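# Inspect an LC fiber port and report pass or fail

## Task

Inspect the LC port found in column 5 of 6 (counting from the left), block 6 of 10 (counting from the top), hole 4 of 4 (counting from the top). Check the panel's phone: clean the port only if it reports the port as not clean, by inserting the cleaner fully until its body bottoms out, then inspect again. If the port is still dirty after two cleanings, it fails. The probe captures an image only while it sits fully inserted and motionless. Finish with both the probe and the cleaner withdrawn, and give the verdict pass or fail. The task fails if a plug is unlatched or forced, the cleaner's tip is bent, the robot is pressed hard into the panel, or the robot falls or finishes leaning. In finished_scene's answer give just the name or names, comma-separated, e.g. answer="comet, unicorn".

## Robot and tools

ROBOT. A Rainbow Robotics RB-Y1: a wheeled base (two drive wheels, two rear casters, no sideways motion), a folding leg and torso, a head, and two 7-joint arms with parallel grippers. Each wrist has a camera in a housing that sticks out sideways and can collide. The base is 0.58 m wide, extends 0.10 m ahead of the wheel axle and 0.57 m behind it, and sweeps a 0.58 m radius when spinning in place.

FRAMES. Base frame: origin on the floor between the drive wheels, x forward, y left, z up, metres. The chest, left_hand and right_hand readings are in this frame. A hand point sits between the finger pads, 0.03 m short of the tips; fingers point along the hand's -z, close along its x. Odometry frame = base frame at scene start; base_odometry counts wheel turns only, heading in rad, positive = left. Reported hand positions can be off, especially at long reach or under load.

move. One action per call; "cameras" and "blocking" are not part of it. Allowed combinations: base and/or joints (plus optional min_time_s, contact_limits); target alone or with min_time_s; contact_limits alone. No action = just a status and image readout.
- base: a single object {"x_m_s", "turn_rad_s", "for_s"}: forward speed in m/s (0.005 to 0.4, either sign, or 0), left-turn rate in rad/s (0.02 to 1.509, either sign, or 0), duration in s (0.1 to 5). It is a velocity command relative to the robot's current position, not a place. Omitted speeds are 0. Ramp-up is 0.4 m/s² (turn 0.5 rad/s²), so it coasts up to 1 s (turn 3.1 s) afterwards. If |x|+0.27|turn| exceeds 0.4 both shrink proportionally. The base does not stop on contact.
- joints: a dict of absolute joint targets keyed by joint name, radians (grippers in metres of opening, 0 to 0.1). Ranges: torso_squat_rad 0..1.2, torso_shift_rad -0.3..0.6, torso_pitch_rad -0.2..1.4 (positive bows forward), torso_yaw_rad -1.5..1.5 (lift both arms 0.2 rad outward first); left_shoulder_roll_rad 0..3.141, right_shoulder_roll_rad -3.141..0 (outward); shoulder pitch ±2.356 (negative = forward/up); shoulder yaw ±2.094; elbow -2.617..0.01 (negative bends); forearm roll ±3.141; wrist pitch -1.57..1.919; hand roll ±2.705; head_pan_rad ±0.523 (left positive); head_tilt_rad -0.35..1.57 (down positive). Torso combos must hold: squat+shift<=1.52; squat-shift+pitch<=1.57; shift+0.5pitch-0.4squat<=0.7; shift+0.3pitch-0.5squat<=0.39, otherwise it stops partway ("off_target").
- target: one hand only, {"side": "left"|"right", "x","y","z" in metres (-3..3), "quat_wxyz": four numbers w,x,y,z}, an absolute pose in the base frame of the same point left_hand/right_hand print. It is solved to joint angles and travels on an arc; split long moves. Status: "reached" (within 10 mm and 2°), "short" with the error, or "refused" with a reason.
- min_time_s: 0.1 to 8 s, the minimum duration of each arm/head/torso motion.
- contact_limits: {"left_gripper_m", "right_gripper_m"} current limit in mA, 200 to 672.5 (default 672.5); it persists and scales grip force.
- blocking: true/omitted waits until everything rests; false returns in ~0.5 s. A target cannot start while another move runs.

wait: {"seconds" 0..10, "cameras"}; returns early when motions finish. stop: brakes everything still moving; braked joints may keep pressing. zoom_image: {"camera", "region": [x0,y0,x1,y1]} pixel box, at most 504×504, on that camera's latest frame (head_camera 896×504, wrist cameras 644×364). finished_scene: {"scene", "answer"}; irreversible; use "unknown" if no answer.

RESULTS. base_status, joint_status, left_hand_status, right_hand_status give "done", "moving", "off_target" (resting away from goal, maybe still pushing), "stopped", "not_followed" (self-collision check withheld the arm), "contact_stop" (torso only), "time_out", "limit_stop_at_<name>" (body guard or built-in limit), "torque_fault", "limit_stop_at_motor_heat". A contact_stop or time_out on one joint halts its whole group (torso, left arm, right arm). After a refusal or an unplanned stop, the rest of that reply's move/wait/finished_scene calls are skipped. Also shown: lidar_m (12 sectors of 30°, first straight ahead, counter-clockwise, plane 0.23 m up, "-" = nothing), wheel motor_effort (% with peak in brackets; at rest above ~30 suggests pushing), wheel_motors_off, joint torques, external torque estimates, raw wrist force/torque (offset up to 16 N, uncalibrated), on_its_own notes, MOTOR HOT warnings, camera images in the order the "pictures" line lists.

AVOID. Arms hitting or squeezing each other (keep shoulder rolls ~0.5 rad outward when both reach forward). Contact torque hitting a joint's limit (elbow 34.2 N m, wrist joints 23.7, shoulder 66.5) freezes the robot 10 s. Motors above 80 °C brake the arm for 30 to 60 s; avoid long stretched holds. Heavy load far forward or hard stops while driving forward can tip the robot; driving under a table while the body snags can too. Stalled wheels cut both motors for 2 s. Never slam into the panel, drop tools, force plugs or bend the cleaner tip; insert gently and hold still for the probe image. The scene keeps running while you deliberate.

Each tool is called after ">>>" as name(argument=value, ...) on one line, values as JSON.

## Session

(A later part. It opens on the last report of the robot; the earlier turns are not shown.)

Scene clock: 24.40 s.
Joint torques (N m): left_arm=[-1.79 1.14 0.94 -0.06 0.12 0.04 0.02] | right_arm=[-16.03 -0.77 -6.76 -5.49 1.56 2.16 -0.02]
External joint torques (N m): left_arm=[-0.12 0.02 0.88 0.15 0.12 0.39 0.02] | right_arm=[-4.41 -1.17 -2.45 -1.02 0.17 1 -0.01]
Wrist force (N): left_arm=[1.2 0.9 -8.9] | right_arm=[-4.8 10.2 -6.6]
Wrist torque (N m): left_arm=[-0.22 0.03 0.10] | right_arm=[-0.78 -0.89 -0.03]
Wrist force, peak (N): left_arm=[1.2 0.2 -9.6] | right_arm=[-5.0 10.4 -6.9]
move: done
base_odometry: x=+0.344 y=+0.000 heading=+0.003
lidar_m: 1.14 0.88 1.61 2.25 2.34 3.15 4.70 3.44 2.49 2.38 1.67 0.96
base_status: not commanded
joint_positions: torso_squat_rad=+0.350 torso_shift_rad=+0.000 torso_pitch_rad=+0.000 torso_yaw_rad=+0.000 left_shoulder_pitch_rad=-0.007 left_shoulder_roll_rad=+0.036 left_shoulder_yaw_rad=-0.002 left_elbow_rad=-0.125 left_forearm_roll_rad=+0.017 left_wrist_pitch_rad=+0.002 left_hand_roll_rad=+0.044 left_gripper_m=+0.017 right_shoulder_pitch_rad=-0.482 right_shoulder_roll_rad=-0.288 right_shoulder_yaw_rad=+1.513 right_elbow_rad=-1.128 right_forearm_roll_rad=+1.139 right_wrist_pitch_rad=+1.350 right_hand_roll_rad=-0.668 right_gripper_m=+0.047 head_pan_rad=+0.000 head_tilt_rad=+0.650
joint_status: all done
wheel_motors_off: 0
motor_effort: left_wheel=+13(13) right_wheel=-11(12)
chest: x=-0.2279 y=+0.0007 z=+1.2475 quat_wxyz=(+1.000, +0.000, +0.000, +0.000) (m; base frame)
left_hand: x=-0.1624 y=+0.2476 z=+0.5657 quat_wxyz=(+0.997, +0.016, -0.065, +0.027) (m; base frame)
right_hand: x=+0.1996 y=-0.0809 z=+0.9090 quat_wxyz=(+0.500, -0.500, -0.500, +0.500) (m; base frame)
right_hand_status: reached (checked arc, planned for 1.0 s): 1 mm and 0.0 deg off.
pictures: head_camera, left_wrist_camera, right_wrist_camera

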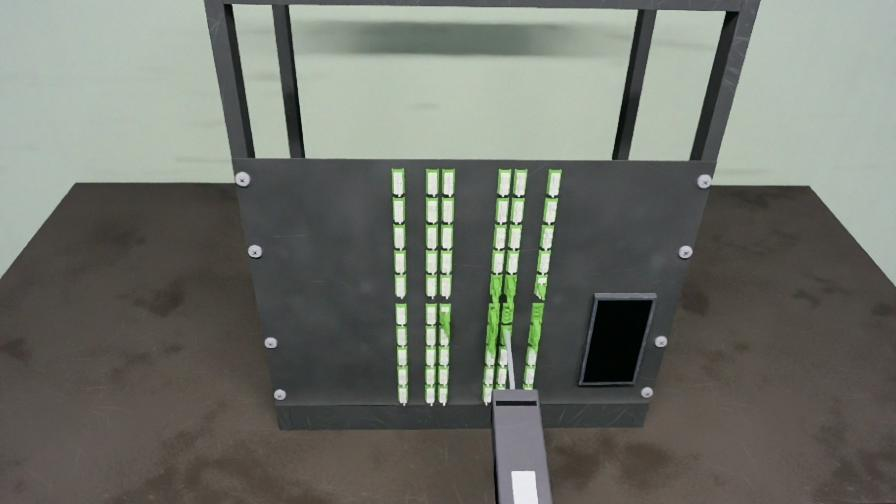

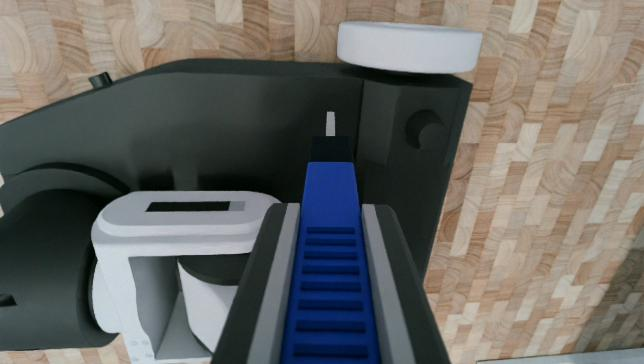

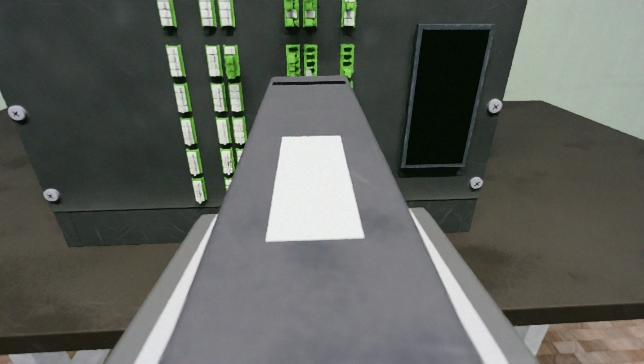

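>>> move(target={"side":"right","x":0.209,"y":-0.081,"z":0.908,"quat_wxyz":[0.5,-0.5,-0.5,0.5]}, min_time_s=1)

>>> zoom_image(camera="right_wrist_camera", region=[290, 40, 340, 80])

>>> zoom_image(camera="head_camera", region=[490, 295, 530, 355])

Scene clock: 26.57 s.
Joint torques (N m): left_arm=[-1.89 1.31 0.69 -0.29 0.17 -0.01 0.05] | right_arm=[-16.26 2.02 -6.72 -4.22 1.49 1.61 -0.59]
External joint torques (N m): left_arm=[-0.22 0.19 0.63 -0.08 0.17 0.34 0.06] | right_arm=[-4.28 1.67 -2.4 0.1 0.13 0.43 -0.59]
Wrist force (N): left_arm=[0.6 0.3 -9.0] | right_arm=[-5.0 10.2 -6.7]
Wrist torque (N m): left_arm=[-0.15 -0.06 0.03] | right_arm=[-0.79 -0.92 -0.03]
Wrist force, peak (N): left_arm=[1.4 -0.1 -9.2] | right_arm=[-5.2 10.2 -6.8]
move: done
base_odometry: x=+0.344 y=+0.000 heading=+0.003
lidar_m: 1.14 0.88 1.60 2.25 2.33 3.17 4.70 3.44 2.48 2.39 1.68 0.95
base_status: not commanded
joint_positions: torso_squat_rad=+0.350 torso_shift_rad=+0.000 torso_pitch_rad=+0.000 torso_yaw_rad=+0.000 left_shoulder_pitch_rad=-0.007 left_shoulder_roll_rad=+0.036 left_shoulder_yaw_rad=-0.002 left_elbow_rad=-0.125 left_forearm_roll_rad=+0.017 left_wrist_pitch_rad=+0.002 left_hand_roll_rad=+0.044 left_gripper_m=+0.017 right_shoulder_pitch_rad=-0.496 right_shoulder_roll_rad=-0.277 right_shoulder_yaw_rad=+1.506 right_elbow_rad=-1.092 right_forearm_roll_rad=+1.132 right_wrist_pitch_rad=+1.329 right_hand_roll_rad=-0.685 right_gripper_m=+0.047 head_pan_rad=+0.000 head_tilt_rad=+0.650
joint_status: all done
wheel_motors_off: 0
motor_effort: left_wheel=+12(13) right_wheel=-12(12)
chest: x=-0.2279 y=+0.0007 z=+1.2475 quat_wxyz=(+1.000, +0.000, +0.000, +0.000) (m; base frame)
left_hand: x=-0.1624 y=+0.2476 z=+0.5657 quat_wxyz=(+0.997, +0.016, -0.065, +0.027) (m; base frame)
right_hand: x=+0.2083 y=-0.0814 z=+0.9079 quat_wxyz=(+0.500, -0.500, -0.499, +0.501) (m; base frame)
right_hand_status: reached (checked arc, planned for 1.0 s): 1 mm and 0.1 deg off.
pictures: head_camera, left_wrist_camera, right_wrist_camera

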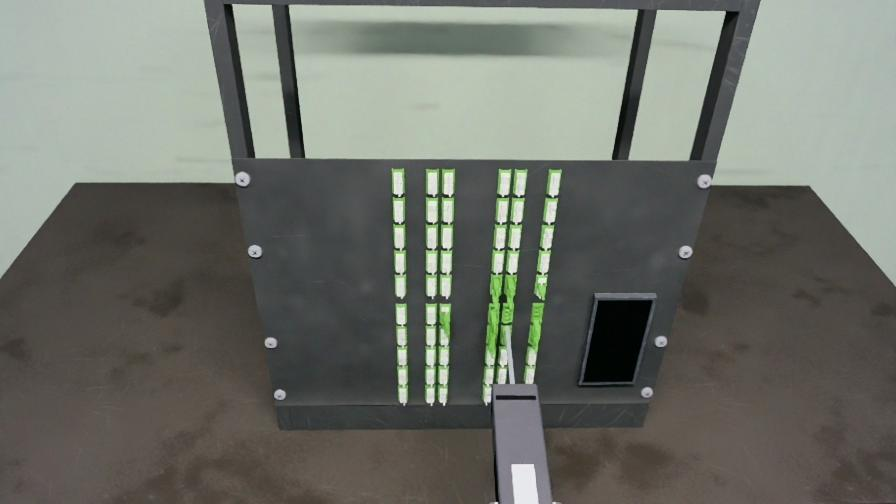

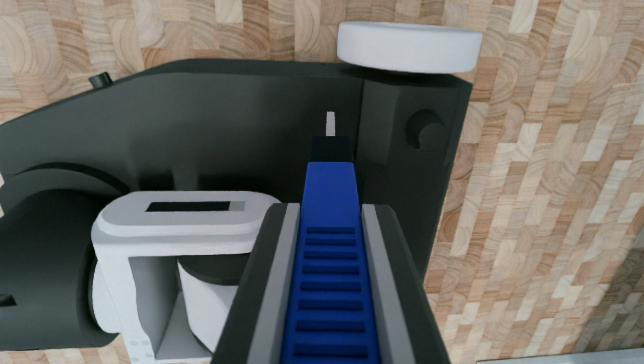

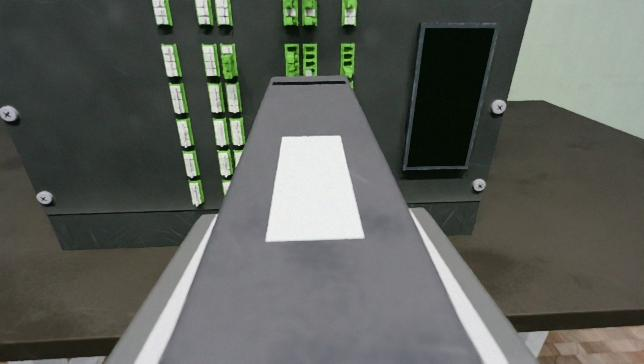

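Scaled by 10.080 from the camera's 644x364 image, which has a finer 1265x715 frame.

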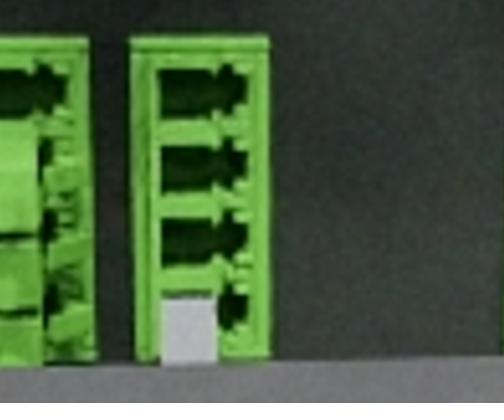

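Scaled by 8.400 from the camera's 896x504 image, which has a finer 1280x720 frame.

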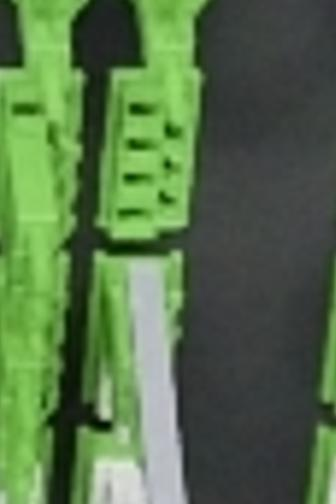

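>>> move(target={"side":"right","x":0.215,"y":-0.081,"z":0.907,"quat_wxyz":[0.5,-0.5,-0.5,0.5]}, min_time_s=1)

>>> zoom_image(camera="right_wrist_camera", region=[290, 40, 340, 80])

>>> zoom_image(camera="head_camera", region=[490, 295, 530, 355])

Scene clock: 28.80 s.
Joint torques (N m): left_arm=[-1.84 1.43 0.58 -0.23 0.14 -0.09 -0.05] | right_arm=[-16.74 1.67 -6.69 -3.99 1.4 1.58 -0.47]
External joint torques (N m): left_arm=[-0.17 0.31 0.52 -0.02 0.13 0.26 -0.04] | right_arm=[-4.5 1.31 -2.4 0.18 0.06 0.39 -0.46]
Wrist force (N): left_arm=[0.3 0.7 -8.8] | right_arm=[-4.9 9.9 -6.8]
Wrist torque (N m): left_arm=[-0.21 -0.08 0.06] | right_arm=[-0.75 -0.89 -0.02]
Wrist force, peak (N): left_arm=[1.0 0.1 -9.4] | right_arm=[-5.1 10.2 -6.8]
move: done
base_odometry: x=+0.344 y=+0.000 heading=+0.003
lidar_m: 1.14 0.89 1.60 2.26 2.33 3.16 4.70 3.43 2.49 2.38 1.67 0.95
base_status: not commanded
joint_positions: torso_squat_rad=+0.350 torso_shift_rad=+0.000 torso_pitch_rad=+0.000 torso_yaw_rad=+0.000 left_shoulder_pitch_rad=-0.007 left_shoulder_roll_rad=+0.036 left_shoulder_yaw_rad=-0.002 left_elbow_rad=-0.125 left_forearm_roll_rad=+0.017 left_wrist_pitch_rad=+0.002 left_hand_roll_rad=+0.044 left_gripper_m=+0.017 right_shoulder_pitch_rad=-0.507 right_shoulder_roll_rad=-0.265 right_shoulder_yaw_rad=+1.503 right_elbow_rad=-1.059 right_forearm_roll_rad=+1.129 right_wrist_pitch_rad=+1.314 right_hand_roll_rad=-0.701 right_gripper_m=+0.047 head_pan_rad=+0.000 head_tilt_rad=+0.650
joint_status: all done
wheel_motors_off: 0
motor_effort: left_wheel=+12(13) right_wheel=-12(12)
chest: x=-0.2279 y=+0.0007 z=+1.2475 quat_wxyz=(+1.000, +0.000, +0.000, +0.000) (m; base frame)
left_hand: x=-0.1624 y=+0.2476 z=+0.5657 quat_wxyz=(+0.997, +0.016, -0.065, +0.027) (m; base frame)
right_hand: x=+0.2144 y=-0.0813 z=+0.9068 quat_wxyz=(+0.500, -0.500, -0.499, +0.501) (m; base frame)
right_hand_status: reached (checked arc, planned for 1.0 s): 1 mm and 0.1 deg off.
pictures: head_camera, left_wrist_camera, right_wrist_camera

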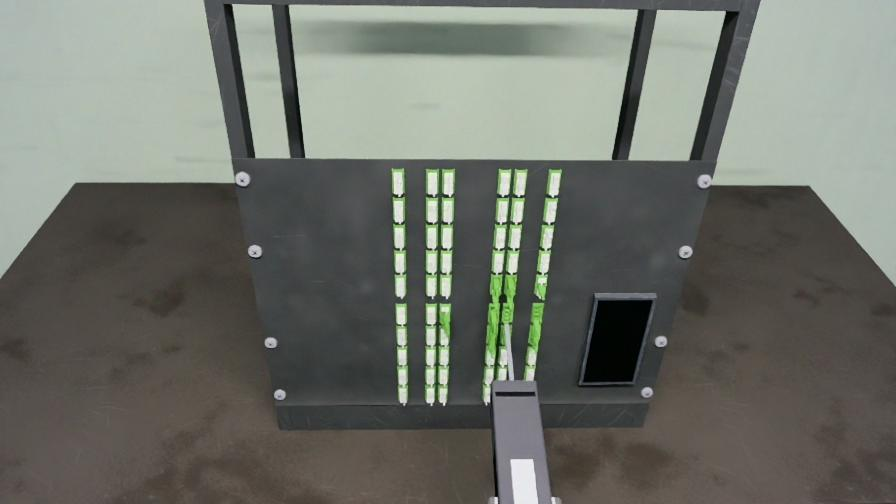

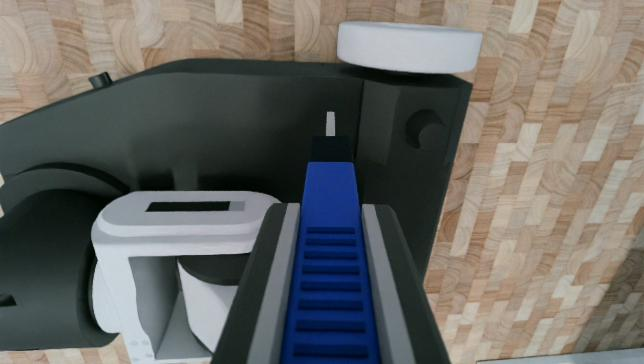

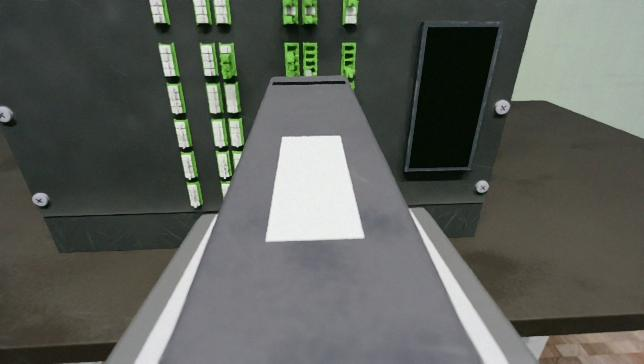

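Scaled by 10.080 from the camera's 644x364 image, which has a finer 1265x715 frame.

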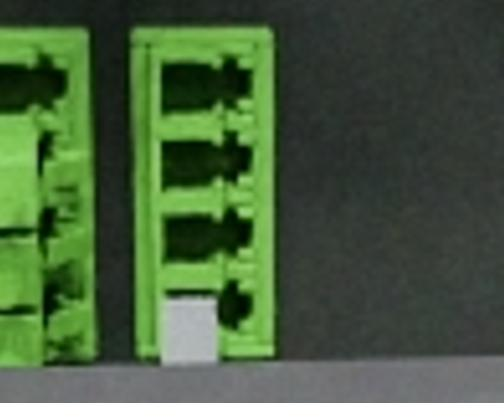

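Scaled by 8.400 from the camera's 896x504 image, which has a finer 1280x720 frame.

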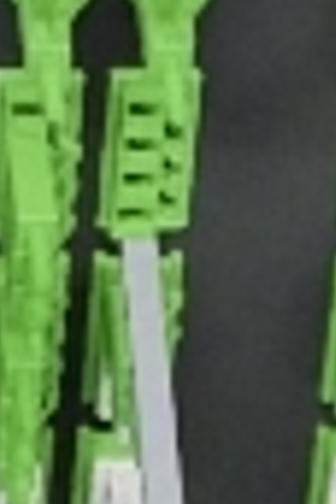

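>>> move(target={"side":"right","x":0.220,"y":-0.0812,"z":0.9064,"quat_wxyz":[0.5,-0.5,-0.5,0.5]}, min_time_s=1)

>>> zoom_image(camera="right_wrist_camera", region=[290, 40, 340, 80])

>>> zoom_image(camera="head_camera", region=[490, 295, 530, 355])

Scene clock: 30.97 s.
Joint torques (N m): left_arm=[-1.68 1.55 0.88 -0.32 0.09 -0.12 0.03] | right_arm=[-16.91 1.69 -6.75 -3.89 1.42 1.6 -0.58]
External joint torques (N m): left_arm=[-0.01 0.43 0.82 -0.11 0.08 0.23 0.03] | right_arm=[-4.47 1.34 -2.48 0.17 0.11 0.38 -0.57]
Wrist force (N): left_arm=[1.0 0.4 -8.3] | right_arm=[-5.0 10.3 -6.5]
Wrist torque (N m): left_arm=[-0.16 0.03 0.08] | right_arm=[-0.79 -0.93 -0.04]
Wrist force, peak (N): left_arm=[1.4 1.0 -9.0] | right_arm=[-4.9 10.4 -6.7]
move: done
base_odometry: x=+0.344 y=+0.000 heading=+0.003
lidar_m: 1.14 0.89 1.58 2.26 2.33 3.17 4.70 3.44 2.48 2.38 1.67 0.95
base_status: not commanded
joint_positions: torso_squat_rad=+0.350 torso_shift_rad=+0.000 torso_pitch_rad=+0.000 torso_yaw_rad=+0.000 left_shoulder_pitch_rad=-0.007 left_shoulder_roll_rad=+0.036 left_shoulder_yaw_rad=-0.002 left_elbow_rad=-0.125 left_forearm_roll_rad=+0.017 left_wrist_pitch_rad=+0.002 left_hand_roll_rad=+0.044 left_gripper_m=+0.017 right_shoulder_pitch_rad=-0.516 right_shoulder_roll_rad=-0.256 right_shoulder_yaw_rad=+1.500 right_elbow_rad=-1.033 right_forearm_roll_rad=+1.127 right_wrist_pitch_rad=+1.301 right_hand_roll_rad=-0.714 right_gripper_m=+0.047 head_pan_rad=+0.000 head_tilt_rad=+0.650
joint_status: all done
wheel_motors_off: 0
motor_effort: left_wheel=+13(13) right_wheel=-12(12)
chest: x=-0.2279 y=+0.0007 z=+1.2475 quat_wxyz=(+1.000, +0.000, +0.000, +0.000) (m; base frame)
left_hand: x=-0.1624 y=+0.2476 z=+0.5657 quat_wxyz=(+0.997, +0.016, -0.065, +0.027) (m; base frame)
right_hand: x=+0.2195 y=-0.0815 z=+0.9061 quat_wxyz=(+0.500, -0.500, -0.499, +0.501) (m; base frame)
right_hand_status: reached (checked arc, planned for 1.0 s): 1 mm and 0.1 deg off.
pictures: head_camera, left_wrist_camera, right_wrist_camera

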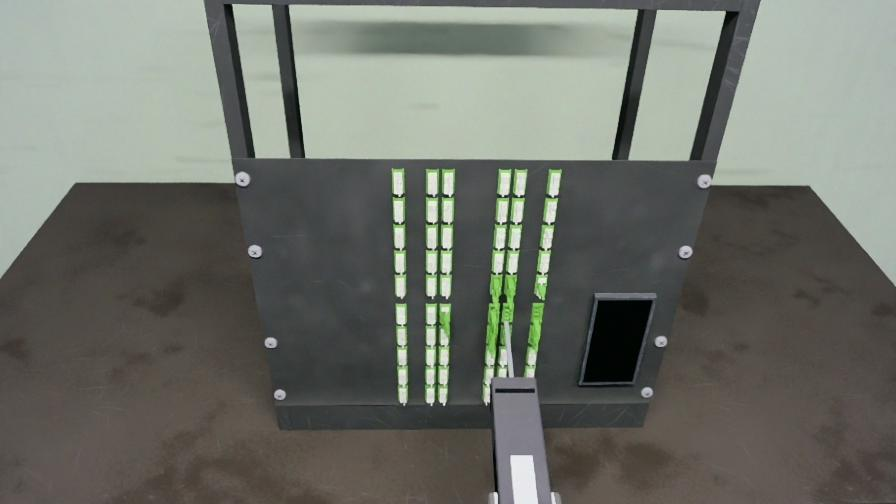

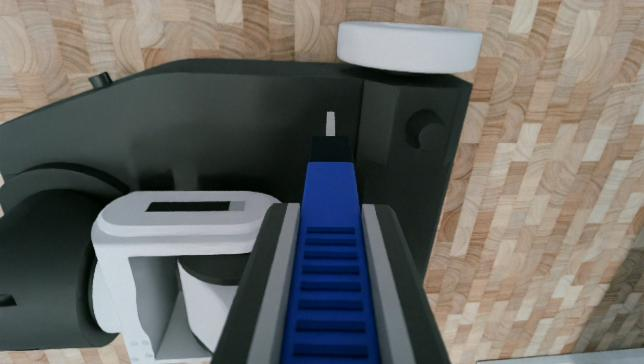

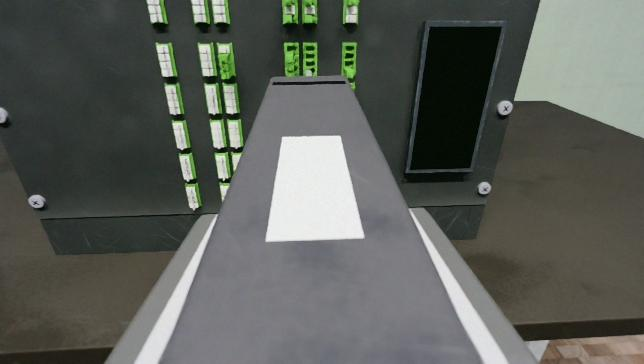

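Scaled by 10.080 from the camera's 644x364 image, which has a finer 1265x715 frame.

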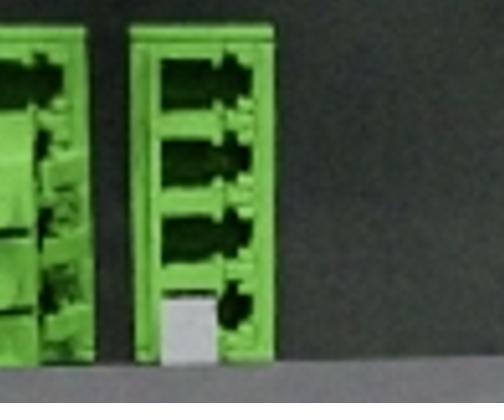

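Scaled by 8.400 from the camera's 896x504 image, which has a finer 1280x720 frame.

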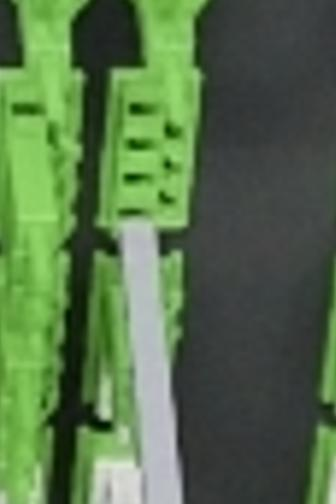

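>>> move(target={"side":"right","x":0.224,"y":-0.0813,"z":0.906,"quat_wxyz":[0.5,-0.5,-0.5,0.5]}, min_time_s=1)

>>> zoom_image(camera="right_wrist_camera", region=[290, 40, 340, 80])

>>> zoom_image(camera="head_camera", region=[490, 295, 530, 355])

Scene clock: 32.83 s.
Joint torques (N m): left_arm=[-1.77 1.35 0.68 -0.3 0.17 -0.07 -0.03] | right_arm=[-16.18 1.63 -6.03 -3.78 1.09 1.02 -0.59]
External joint torques (N m): left_arm=[-0.1 0.23 0.62 -0.09 0.16 0.28 -0.02] | right_arm=[-3.55 1.29 -1.78 0.19 -0.21 -0.21 -0.59]
Wrist force (N): left_arm=[1.0 0.2 -8.2] | right_arm=[-5.3 8.5 -5.9]
Wrist torque (N m): left_arm=[-0.11 0.01 0.04] | right_arm=[-1.19 -0.83 -0.05]
Wrist force, peak (N): left_arm=[1.1 0.5 -9.1] | right_arm=[-4.9 10.3 -6.7]
move: done
base_odometry: x=+0.344 y=+0.000 heading=+0.003
lidar_m: 1.13 0.89 1.60 2.26 2.34 3.18 4.70 3.44 2.49 2.38 1.67 0.96
base_status: not commanded
joint_positions: torso_squat_rad=+0.350 torso_shift_rad=+0.000 torso_pitch_rad=+0.000 torso_yaw_rad=+0.000 left_shoulder_pitch_rad=-0.007 left_shoulder_roll_rad=+0.036 left_shoulder_yaw_rad=-0.002 left_elbow_rad=-0.125 left_forearm_roll_rad=+0.017 left_wrist_pitch_rad=+0.002 left_hand_roll_rad=+0.044 left_gripper_m=+0.017 right_shoulder_pitch_rad=-0.523 right_shoulder_roll_rad=-0.249 right_shoulder_yaw_rad=+1.497 right_elbow_rad=-1.011 right_forearm_roll_rad=+1.125 right_wrist_pitch_rad=+1.291 right_hand_roll_rad=-0.724 right_gripper_m=+0.047 head_pan_rad=+0.000 head_tilt_rad=+0.650
joint_status: all done
wheel_motors_off: 0
motor_effort: left_wheel=+13(14) right_wheel=-11(12)
chest: x=-0.2280 y=+0.0007 z=+1.2475 quat_wxyz=(+1.000, +0.000, +0.000, +0.000) (m; base frame)
left_hand: x=-0.1625 y=+0.2476 z=+0.5657 quat_wxyz=(+0.997, +0.016, -0.065, +0.027) (m; base frame)
right_hand: x=+0.2236 y=-0.0816 z=+0.9058 quat_wxyz=(+0.500, -0.500, -0.500, +0.500) (m; base frame)
right_hand_status: reached (checked arc, planned for 1.0 s): 0 mm and 0.1 deg off.
pictures: head_camera, left_wrist_camera, right_wrist_camera

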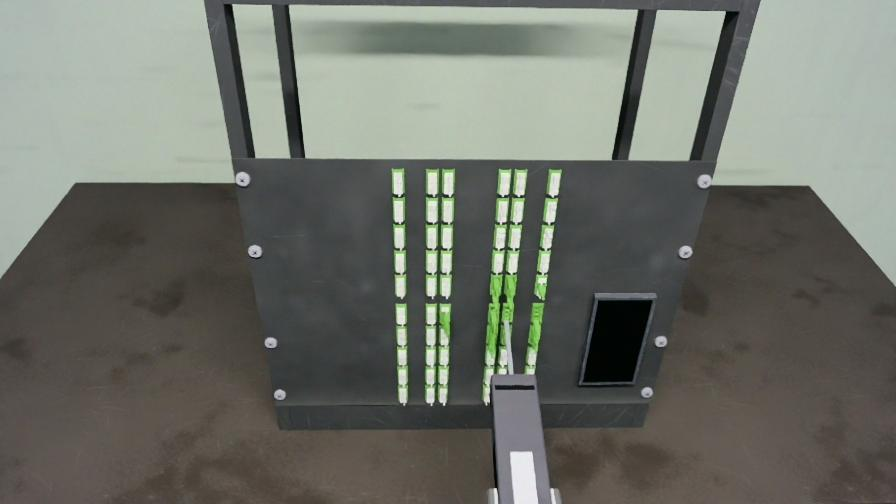

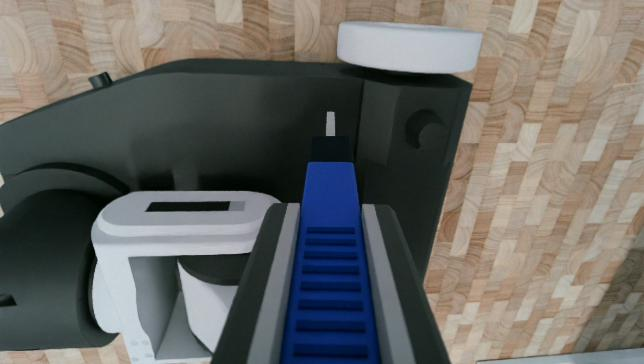

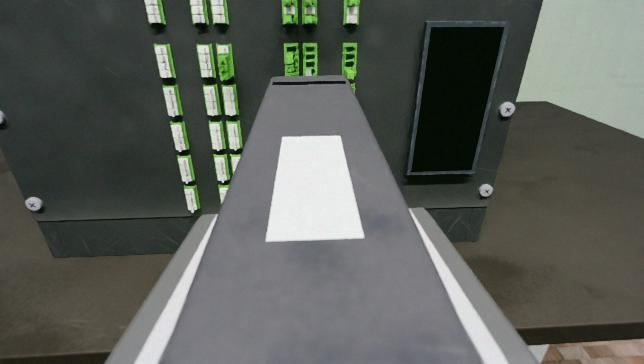

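Scaled by 10.080 from the camera's 644x364 image, which has a finer 1265x715 frame.

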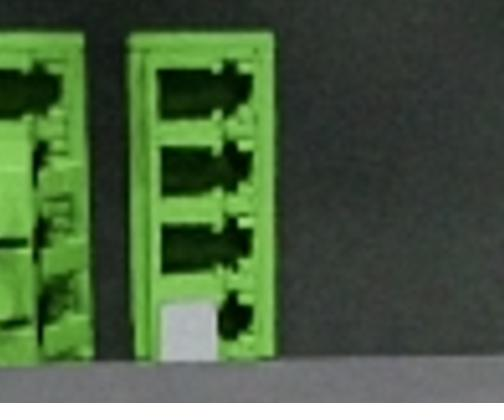

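Scaled by 8.400 from the camera's 896x504 image, which has a finer 1280x720 frame.

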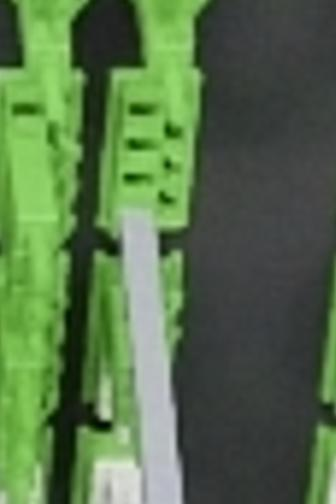

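>>> move(target={"side":"right","x":0.2245,"y":-0.0811,"z":0.9069,"quat_wxyz":[0.5,-0.5,-0.5,0.5]}, min_time_s=1)

>>> zoom_image(camera="right_wrist_camera", region=[290, 40, 340, 80])

>>> zoom_image(camera="head_camera", region=[490, 295, 530, 355])

Scene clock: 34.50 s.
Joint torques (N m): left_arm=[-1.81 1.34 0.65 -0.05 0.2 0 0.04] | right_arm=[-17.65 -0.53 -6.42 -5.21 1.59 0.95 0.07]
External joint torques (N m): left_arm=[-0.14 0.22 0.59 0.17 0.19 0.34 0.04] | right_arm=[-5 -0.87 -2.16 -1.23 0.3 -0.28 0.08]
Wrist force (N): left_arm=[0.8 0.3 -8.7] | right_arm=[-6.0 10.2 -5.8]
Wrist torque (N m): left_arm=[-0.16 0.00 0.04] | right_arm=[-0.87 -0.59 -0.05]
Wrist force, peak (N): left_arm=[1.1 0.5 -9.3] | right_arm=[-6.0 10.2 -5.8]
move: done
base_odometry: x=+0.344 y=+0.000 heading=+0.003
lidar_m: 1.13 0.88 1.61 2.25 2.34 3.17 4.69 3.44 2.49 2.38 1.66 0.95
base_status: not commanded
joint_positions: torso_squat_rad=+0.350 torso_shift_rad=+0.000 torso_pitch_rad=+0.000 torso_yaw_rad=+0.000 left_shoulder_pitch_rad=-0.007 left_shoulder_roll_rad=+0.036 left_shoulder_yaw_rad=-0.002 left_elbow_rad=-0.125 left_forearm_roll_rad=+0.017 left_wrist_pitch_rad=+0.002 left_hand_roll_rad=+0.044 left_gripper_m=+0.017 right_shoulder_pitch_rad=-0.525 right_shoulder_roll_rad=-0.249 right_shoulder_yaw_rad=+1.496 right_elbow_rad=-1.013 right_forearm_roll_rad=+1.123 right_wrist_pitch_rad=+1.291 right_hand_roll_rad=-0.722 right_gripper_m=+0.047 head_pan_rad=+0.000 head_tilt_rad=+0.650
joint_status: all done
wheel_motors_off: 0
motor_effort: left_wheel=+14(14) right_wheel=-11(11)
chest: x=-0.2280 y=+0.0007 z=+1.2475 quat_wxyz=(+1.000, +0.000, +0.000, +0.000) (m; base frame)
left_hand: x=-0.1625 y=+0.2476 z=+0.5657 quat_wxyz=(+0.997, +0.016, -0.065, +0.027) (m; base frame)
right_hand: x=+0.2241 y=-0.0812 z=+0.9064 quat_wxyz=(+0.500, -0.500, -0.500, +0.500) (m; base frame)
right_hand_status: reached (checked arc, planned for 1.0 s): 1 mm and 0.1 deg off.
pictures: head_camera, left_wrist_camera, right_wrist_camera

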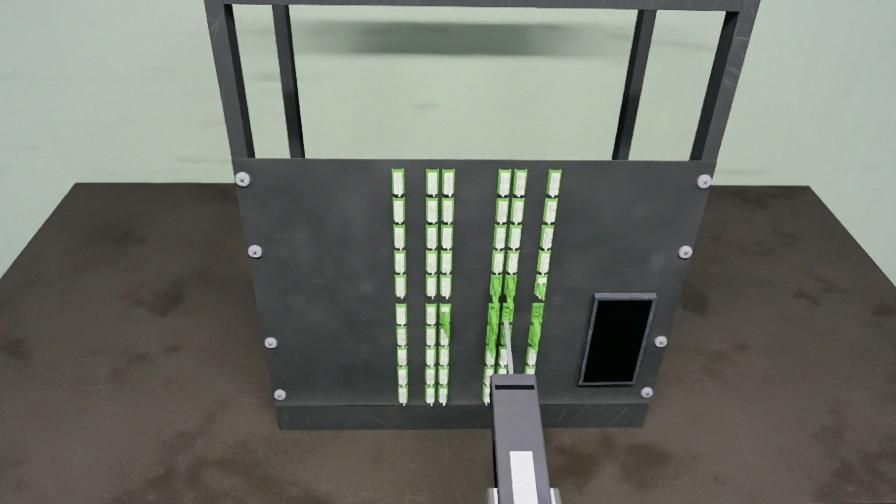

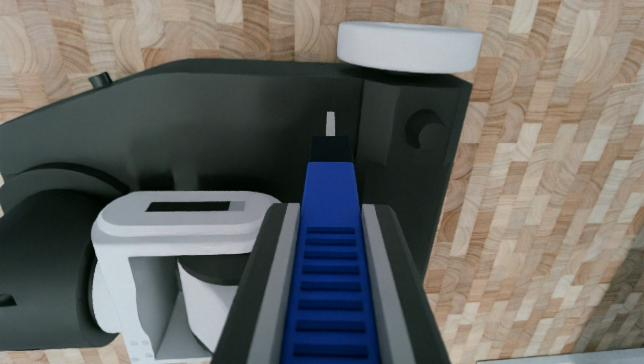

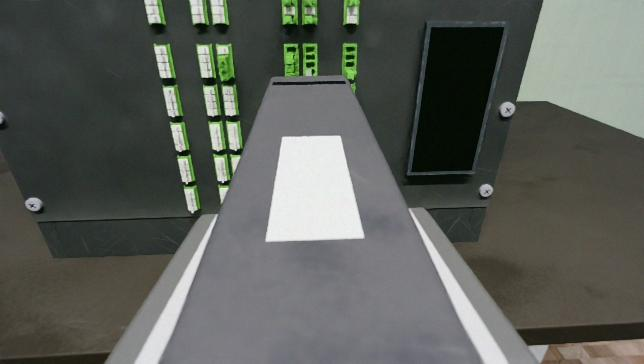

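Scaled by 10.080 from the camera's 644x364 image, which has a finer 1265x715 frame.

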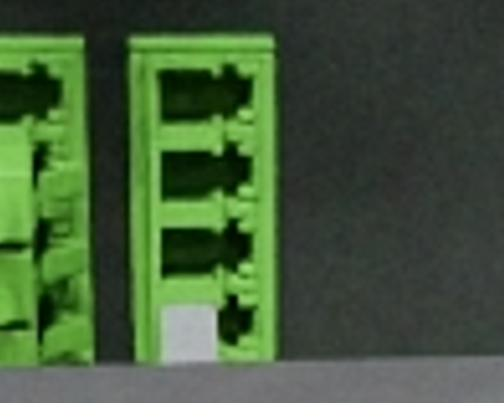

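Scaled by 8.400 from the camera's 896x504 image, which has a finer 1280x720 frame.

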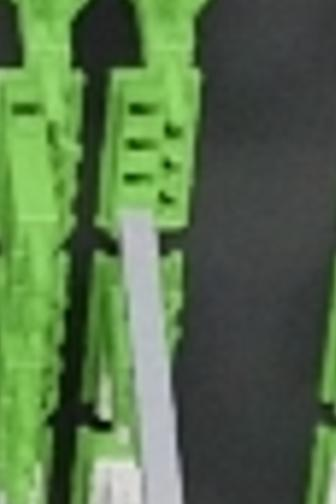

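>>> move(target={"side":"right","x":0.2285,"y":-0.0816,"z":0.9068,"quat_wxyz":[0.5,-0.5,-0.5,0.5]}, min_time_s=1)

>>> zoom_image(camera="right_wrist_camera", region=[290, 40, 340, 80])

>>> zoom_image(camera="head_camera", region=[490, 295, 530, 355])

Scene clock: 36.33 s.
Joint torques (N m): left_arm=[-1.77 1.2 0.97 -0.24 0.1 -0.01 0.02] | right_arm=[-22.8 -0.13 -9.38 -2.18 0.54 -0.29 -0.5]
External joint torques (N m): left_arm=[-0.09 0.08 0.91 -0.02 0.1 0.34 0.02] | right_arm=[-10.02 -0.44 -5.13 1.72 -0.74 -1.53 -0.49]
Wrist force (N): left_arm=[0.7 0.7 -7.9] | right_arm=[-6.6 6.0 15.0]
Wrist torque (N m): left_arm=[-0.20 -0.02 0.05] | right_arm=[-1.80 -0.47 -0.11]
Wrist force, peak (N): left_arm=[0.4 0.5 -9.4] | right_arm=[-6.7 6.0 15.3]
move: done
base_odometry: x=+0.344 y=+0.000 heading=+0.002
lidar_m: 1.14 0.88 1.61 2.25 2.33 3.16 4.69 3.43 2.48 2.39 1.67 0.96
base_status: not commanded
joint_positions: torso_squat_rad=+0.350 torso_shift_rad=+0.000 torso_pitch_rad=+0.000 torso_yaw_rad=+0.000 left_shoulder_pitch_rad=-0.007 left_shoulder_roll_rad=+0.036 left_shoulder_yaw_rad=-0.002 left_elbow_rad=-0.125 left_forearm_roll_rad=+0.017 left_wrist_pitch_rad=+0.002 left_hand_roll_rad=+0.044 left_gripper_m=+0.017 right_shoulder_pitch_rad=-0.530 right_shoulder_roll_rad=-0.245 right_shoulder_yaw_rad=+1.494 right_elbow_rad=-0.998 right_forearm_roll_rad=+1.121 right_wrist_pitch_rad=+1.281 right_hand_roll_rad=-0.730 right_gripper_m=+0.047 head_pan_rad=+0.000 head_tilt_rad=+0.650
joint_status: all done
wheel_motors_off: 0
motor_effort: left_wheel=+14(14) right_wheel=-10(11)
chest: x=-0.2281 y=+0.0007 z=+1.2475 quat_wxyz=(+1.000, +0.000, +0.000, +0.000) (m; base frame)
left_hand: x=-0.1625 y=+0.2476 z=+0.5657 quat_wxyz=(+0.997, +0.016, -0.066, +0.027) (m; base frame)
right_hand: x=+0.2272 y=-0.0816 z=+0.9060 quat_wxyz=(+0.500, -0.499, -0.500, +0.501) (m; base frame)
right_hand_status: reached (checked arc, planned for 1.0 s): 2 mm and 0.1 deg off.
pictures: head_camera, left_wrist_camera, right_wrist_camera

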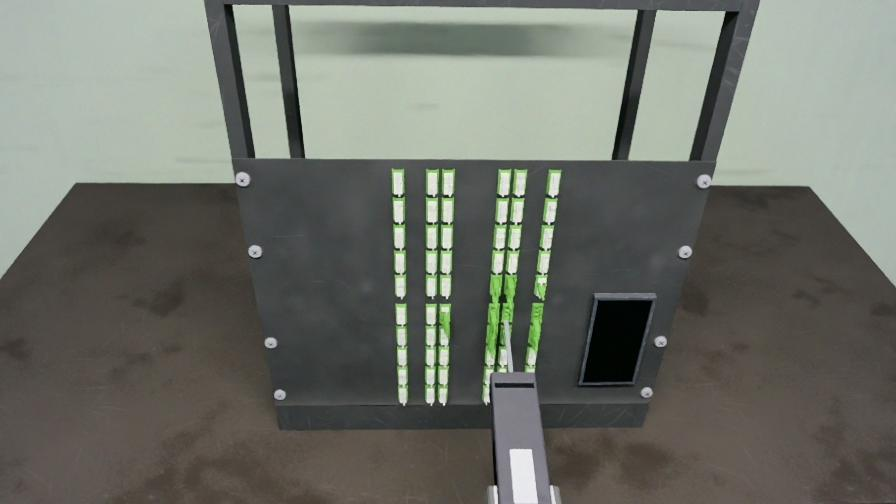

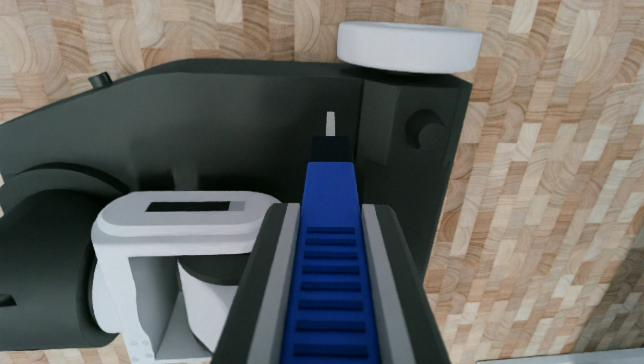

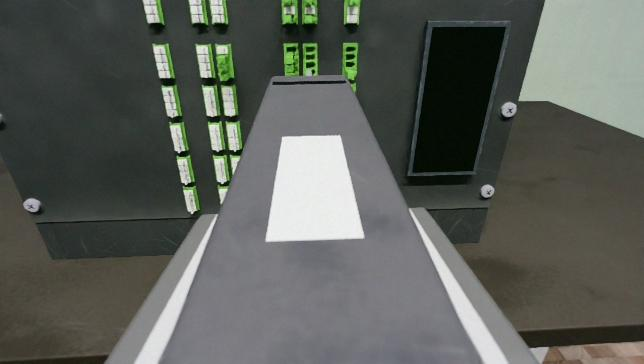

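Scaled by 10.080 from the camera's 644x364 image, which has a finer 1265x715 frame.

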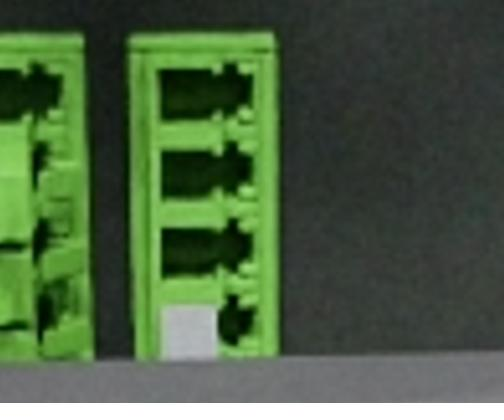

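Scaled by 8.400 from the camera's 896x504 image, which has a finer 1280x720 frame.

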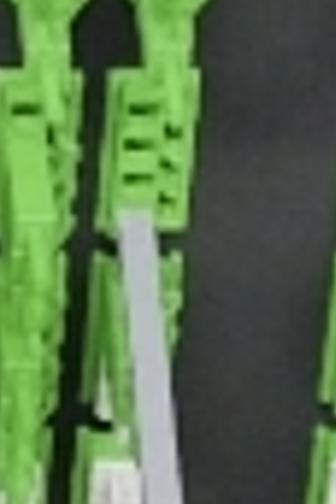

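>>> move(target={"side":"right","x":0.2265,"y":-0.0817,"z":0.9072,"quat_wxyz":[0.5,-0.5,-0.5,0.5]}, min_time_s=0.7, cameras=[])

>>> move(target={"side":"right","x":0.2285,"y":-0.0817,"z":0.9074,"quat_wxyz":[0.5,-0.5,-0.5,0.5]}, min_time_s=0.7, cameras=["right_wrist_camera"])

>>> zoom_image(camera="right_wrist_camera", region=[290, 40, 340, 80])

Scene clock: 38.00 s.
Joint torques (N m): left_arm=[-1.71 1.1 0.86 -0.33 0.2 -0.02 -0.14] | right_arm=[-15.46 -1.04 -4.76 -4.98 2.24 2.53 0.15]
External joint torques (N m): left_arm=[-0.04 -0.02 0.8 -0.11 0.19 0.32 -0.13] | right_arm=[-2.71 -1.34 -0.49 -1.04 0.95 1.29 0.16]
Wrist force (N): left_arm=[0.4 0.8 -8.8] | right_arm=[-4.3 11.5 -8.7]
Wrist torque (N m): left_arm=[-0.20 -0.09 0.07] | right_arm=[-0.44 -0.97 -0.09]
Wrist force, peak (N): left_arm=[0.8 0.3 -9.3] | right_arm=[-6.6 6.4 15.3]
move: done
base_odometry: x=+0.344 y=+0.000 heading=+0.002
lidar_m: 1.14 0.89 1.58 2.26 2.33 3.17 4.70 3.43 2.47 2.38 1.67 0.97
base_status: not commanded
joint_positions: torso_squat_rad=+0.350 torso_shift_rad=+0.000 torso_pitch_rad=+0.000 torso_yaw_rad=+0.000 left_shoulder_pitch_rad=-0.007 left_shoulder_roll_rad=+0.036 left_shoulder_yaw_rad=-0.002 left_elbow_rad=-0.125 left_forearm_roll_rad=+0.017 left_wrist_pitch_rad=+0.002 left_hand_roll_rad=+0.044 left_gripper_m=+0.017 right_shoulder_pitch_rad=-0.529 right_shoulder_roll_rad=-0.248 right_shoulder_yaw_rad=+1.494 right_elbow_rad=-1.008 right_forearm_roll_rad=+1.122 right_wrist_pitch_rad=+1.285 right_hand_roll_rad=-0.725 right_gripper_m=+0.047 head_pan_rad=+0.000 head_tilt_rad=+0.650
joint_status: all done
wheel_motors_off: 0
motor_effort: left_wheel=+14(15) right_wheel=-10(10)
chest: x=-0.2280 y=+0.0007 z=+1.2475 quat_wxyz=(+1.000, +0.000, +0.000, +0.000) (m; base frame)
left_hand: x=-0.1625 y=+0.2476 z=+0.5657 quat_wxyz=(+0.997, +0.016, -0.065, +0.027) (m; base frame)
right_hand: x=+0.2264 y=-0.0816 z=+0.9069 quat_wxyz=(+0.500, -0.500, -0.500, +0.500) (m; base frame)
right_hand_status: reached (checked arc, planned for 0.7 s): 0 mm and 0.0 deg off.
pictures: none
No camera images: "cameras" was empty.

Scene clock: 39.03 s.
Joint torques (N m): left_arm=[-1.74 1.38 0.72 -0.39 0.05 -0.06 -0.07] | right_arm=[-23.47 -0.32 -9.52 -2.16 0.81 0.11 -0.51]
External joint torques (N m): left_arm=[-0.06 0.26 0.66 -0.17 0.04 0.28 -0.06] | right_arm=[-10.68 -0.61 -5.26 1.75 -0.47 -1.12 -0.51]
Wrist force (N): left_arm=[0.5 0.7 -8.4] | right_arm=[-6.4 6.9 15.6]
Wrist torque (N m): left_arm=[-0.22 -0.05 0.05] | right_arm=[-1.59 -0.47 -0.10]
Wrist force, peak (N): left_arm=[1.1 0.6 -9.3] | right_arm=[-6.7 7.1 15.8]
move: done
base_odometry: x=+0.344 y=+0.000 heading=+0.002
lidar_m: 1.13 0.89 1.59 2.25 2.33 3.17 4.69 3.45 2.50 2.38 1.67 0.96
base_status: not commanded
joint_positions: torso_squat_rad=+0.350 torso_shift_rad=+0.000 torso_pitch_rad=+0.000 torso_yaw_rad=+0.000 left_shoulder_pitch_rad=-0.007 left_shoulder_roll_rad=+0.036 left_shoulder_yaw_rad=-0.002 left_elbow_rad=-0.125 left_forearm_roll_rad=+0.017 left_wrist_pitch_rad=+0.002 left_hand_roll_rad=+0.044 left_gripper_m=+0.017 right_shoulder_pitch_rad=-0.530 right_shoulder_roll_rad=-0.246 right_shoulder_yaw_rad=+1.494 right_elbow_rad=-1.002 right_forearm_roll_rad=+1.120 right_wrist_pitch_rad=+1.282 right_hand_roll_rad=-0.728 right_gripper_m=+0.047 head_pan_rad=+0.000 head_tilt_rad=+0.650
joint_status: all done
wheel_motors_off: 0
motor_effort: left_wheel=+14(14) right_wheel=-10(10)
chest: x=-0.2281 y=+0.0007 z=+1.2475 quat_wxyz=(+1.000, +0.000, +0.000, +0.000) (m; base frame)
left_hand: x=-0.1625 y=+0.2476 z=+0.5657 quat_wxyz=(+0.997, +0.016, -0.066, +0.027) (m; base frame)
right_hand: x=+0.2273 y=-0.0817 z=+0.9064 quat_wxyz=(+0.500, -0.499, -0.499, +0.501) (m; base frame)
right_hand_status: reached (checked arc, planned for 0.7 s): 2 mm and 0.1 deg off.
pictures: right_wrist_camera

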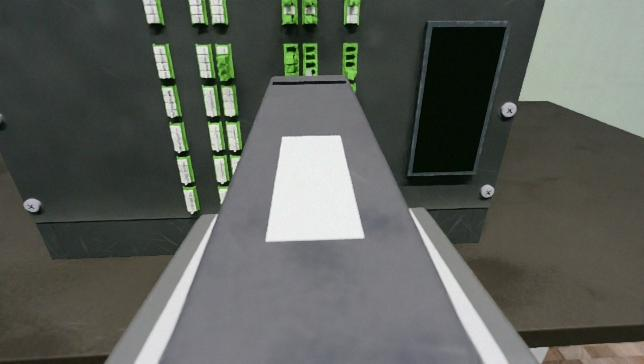

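Scaled by 10.080 from the camera's 644x364 image, which has a finer 1265x715 frame.

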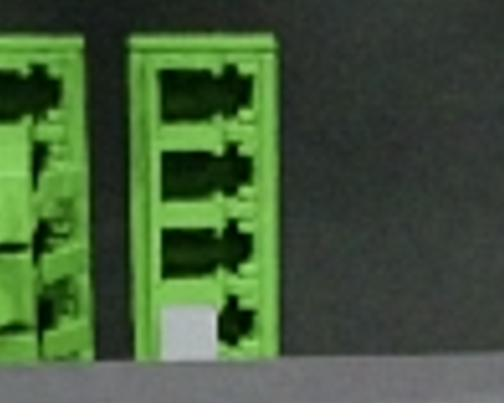

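>>> wait(seconds=2)

>>> zoom_image(camera="head_camera", region=[570, 280, 670, 400])

>>> zoom_image(camera="head_camera", region=[490, 295, 530, 355])

Scene clock: 41.43 s.
Joint torques (N m): left_arm=[-1.82 1.02 1.27 -0.25 0.24 0.05 -0.04] | right_arm=[-23.33 -0.27 -9.58 -2.15 0.71 0.04 -0.51]
External joint torques (N m): left_arm=[-0.14 -0.1 1.21 -0.03 0.23 0.39 -0.03] | right_arm=[-10.54 -0.56 -5.31 1.77 -0.57 -1.2 -0.5]
Wrist force (N): left_arm=[0.9 0.8 -8.2] | right_arm=[-6.4 6.9 15.5]
Wrist torque (N m): left_arm=[-0.20 -0.02 0.04] | right_arm=[-1.60 -0.48 -0.11]
Wrist force, peak (N): left_arm=[1.0 0.9 -9.3] | right_arm=[-6.6 7.1 15.6]
base_odometry: x=+0.344 y=+0.000 heading=+0.002
lidar_m: 1.14 0.89 1.61 2.26 2.33 3.16 4.69 3.45 2.49 2.38 1.67 0.96
base_status: not commanded
joint_positions: torso_squat_rad=+0.350 torso_shift_rad=+0.000 torso_pitch_rad=+0.000 torso_yaw_rad=+0.000 left_shoulder_pitch_rad=-0.007 left_shoulder_roll_rad=+0.036 left_shoulder_yaw_rad=-0.002 left_elbow_rad=-0.125 left_forearm_roll_rad=+0.017 left_wrist_pitch_rad=+0.002 left_hand_roll_rad=+0.044 left_gripper_m=+0.017 right_shoulder_pitch_rad=-0.530 right_shoulder_roll_rad=-0.246 right_shoulder_yaw_rad=+1.494 right_elbow_rad=-1.002 right_forearm_roll_rad=+1.120 right_wrist_pitch_rad=+1.282 right_hand_roll_rad=-0.728 right_gripper_m=+0.047 head_pan_rad=+0.000 head_tilt_rad=+0.650
joint_status: all done
wheel_motors_off: 0
motor_effort: left_wheel=+14(14) right_wheel=-10(10)
chest: x=-0.2281 y=+0.0007 z=+1.2475 quat_wxyz=(+1.000, +0.000, +0.000, +0.000) (m; base frame)
left_hand: x=-0.1625 y=+0.2476 z=+0.5657 quat_wxyz=(+0.997, +0.016, -0.066, +0.027) (m; base frame)
right_hand: x=+0.2273 y=-0.0817 z=+0.9064 quat_wxyz=(+0.500, -0.499, -0.499, +0.501) (m; base frame)
right_hand_status: reached (checked arc, planned for 0.7 s): 2 mm and 0.1 deg off.
wait: 2.00 s; at rest from the start
pictures: head_camera, left_wrist_camera, right_wrist_camera

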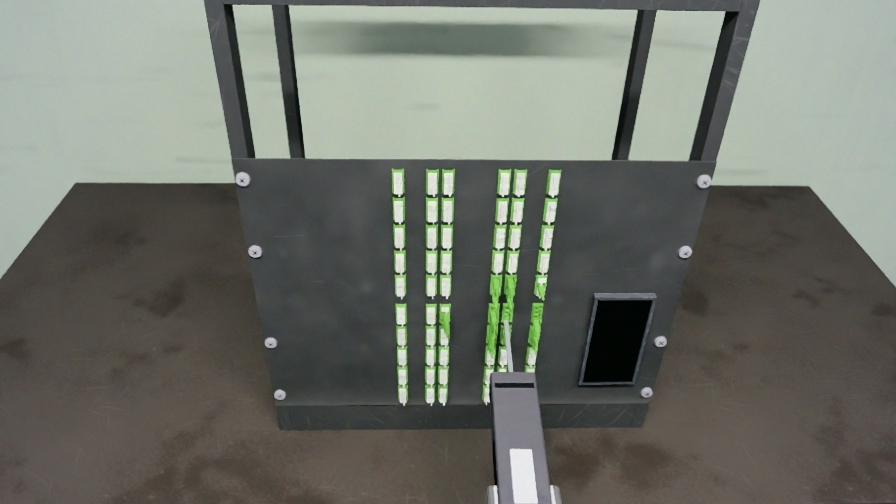

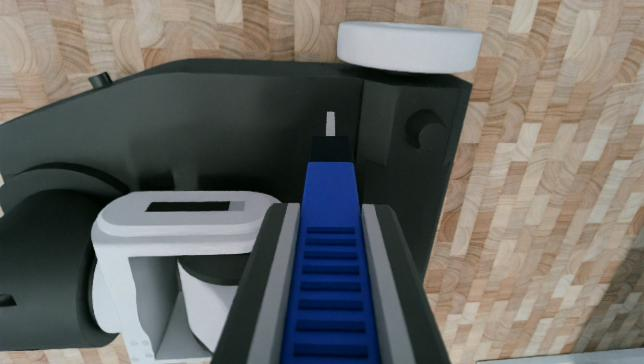

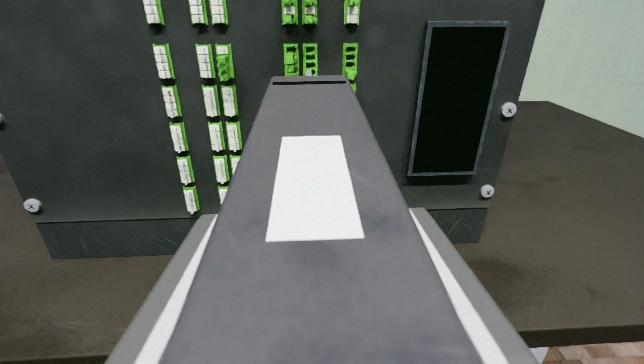

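Scaled by 4.200 from the camera's 896x504 image, which has a finer 1280x720 frame.

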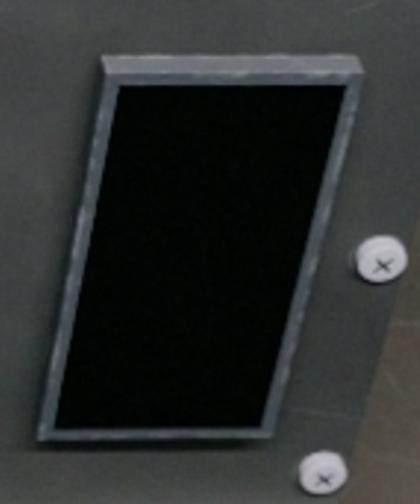

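Scaled by 8.400 from the camera's 896x504 image, which has a finer 1280x720 frame.

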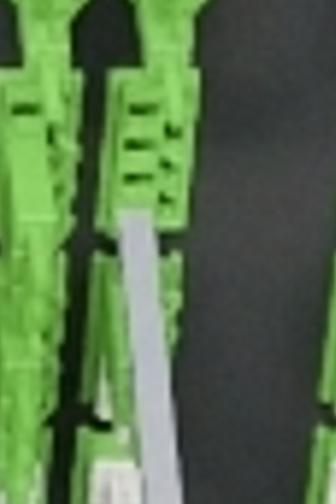

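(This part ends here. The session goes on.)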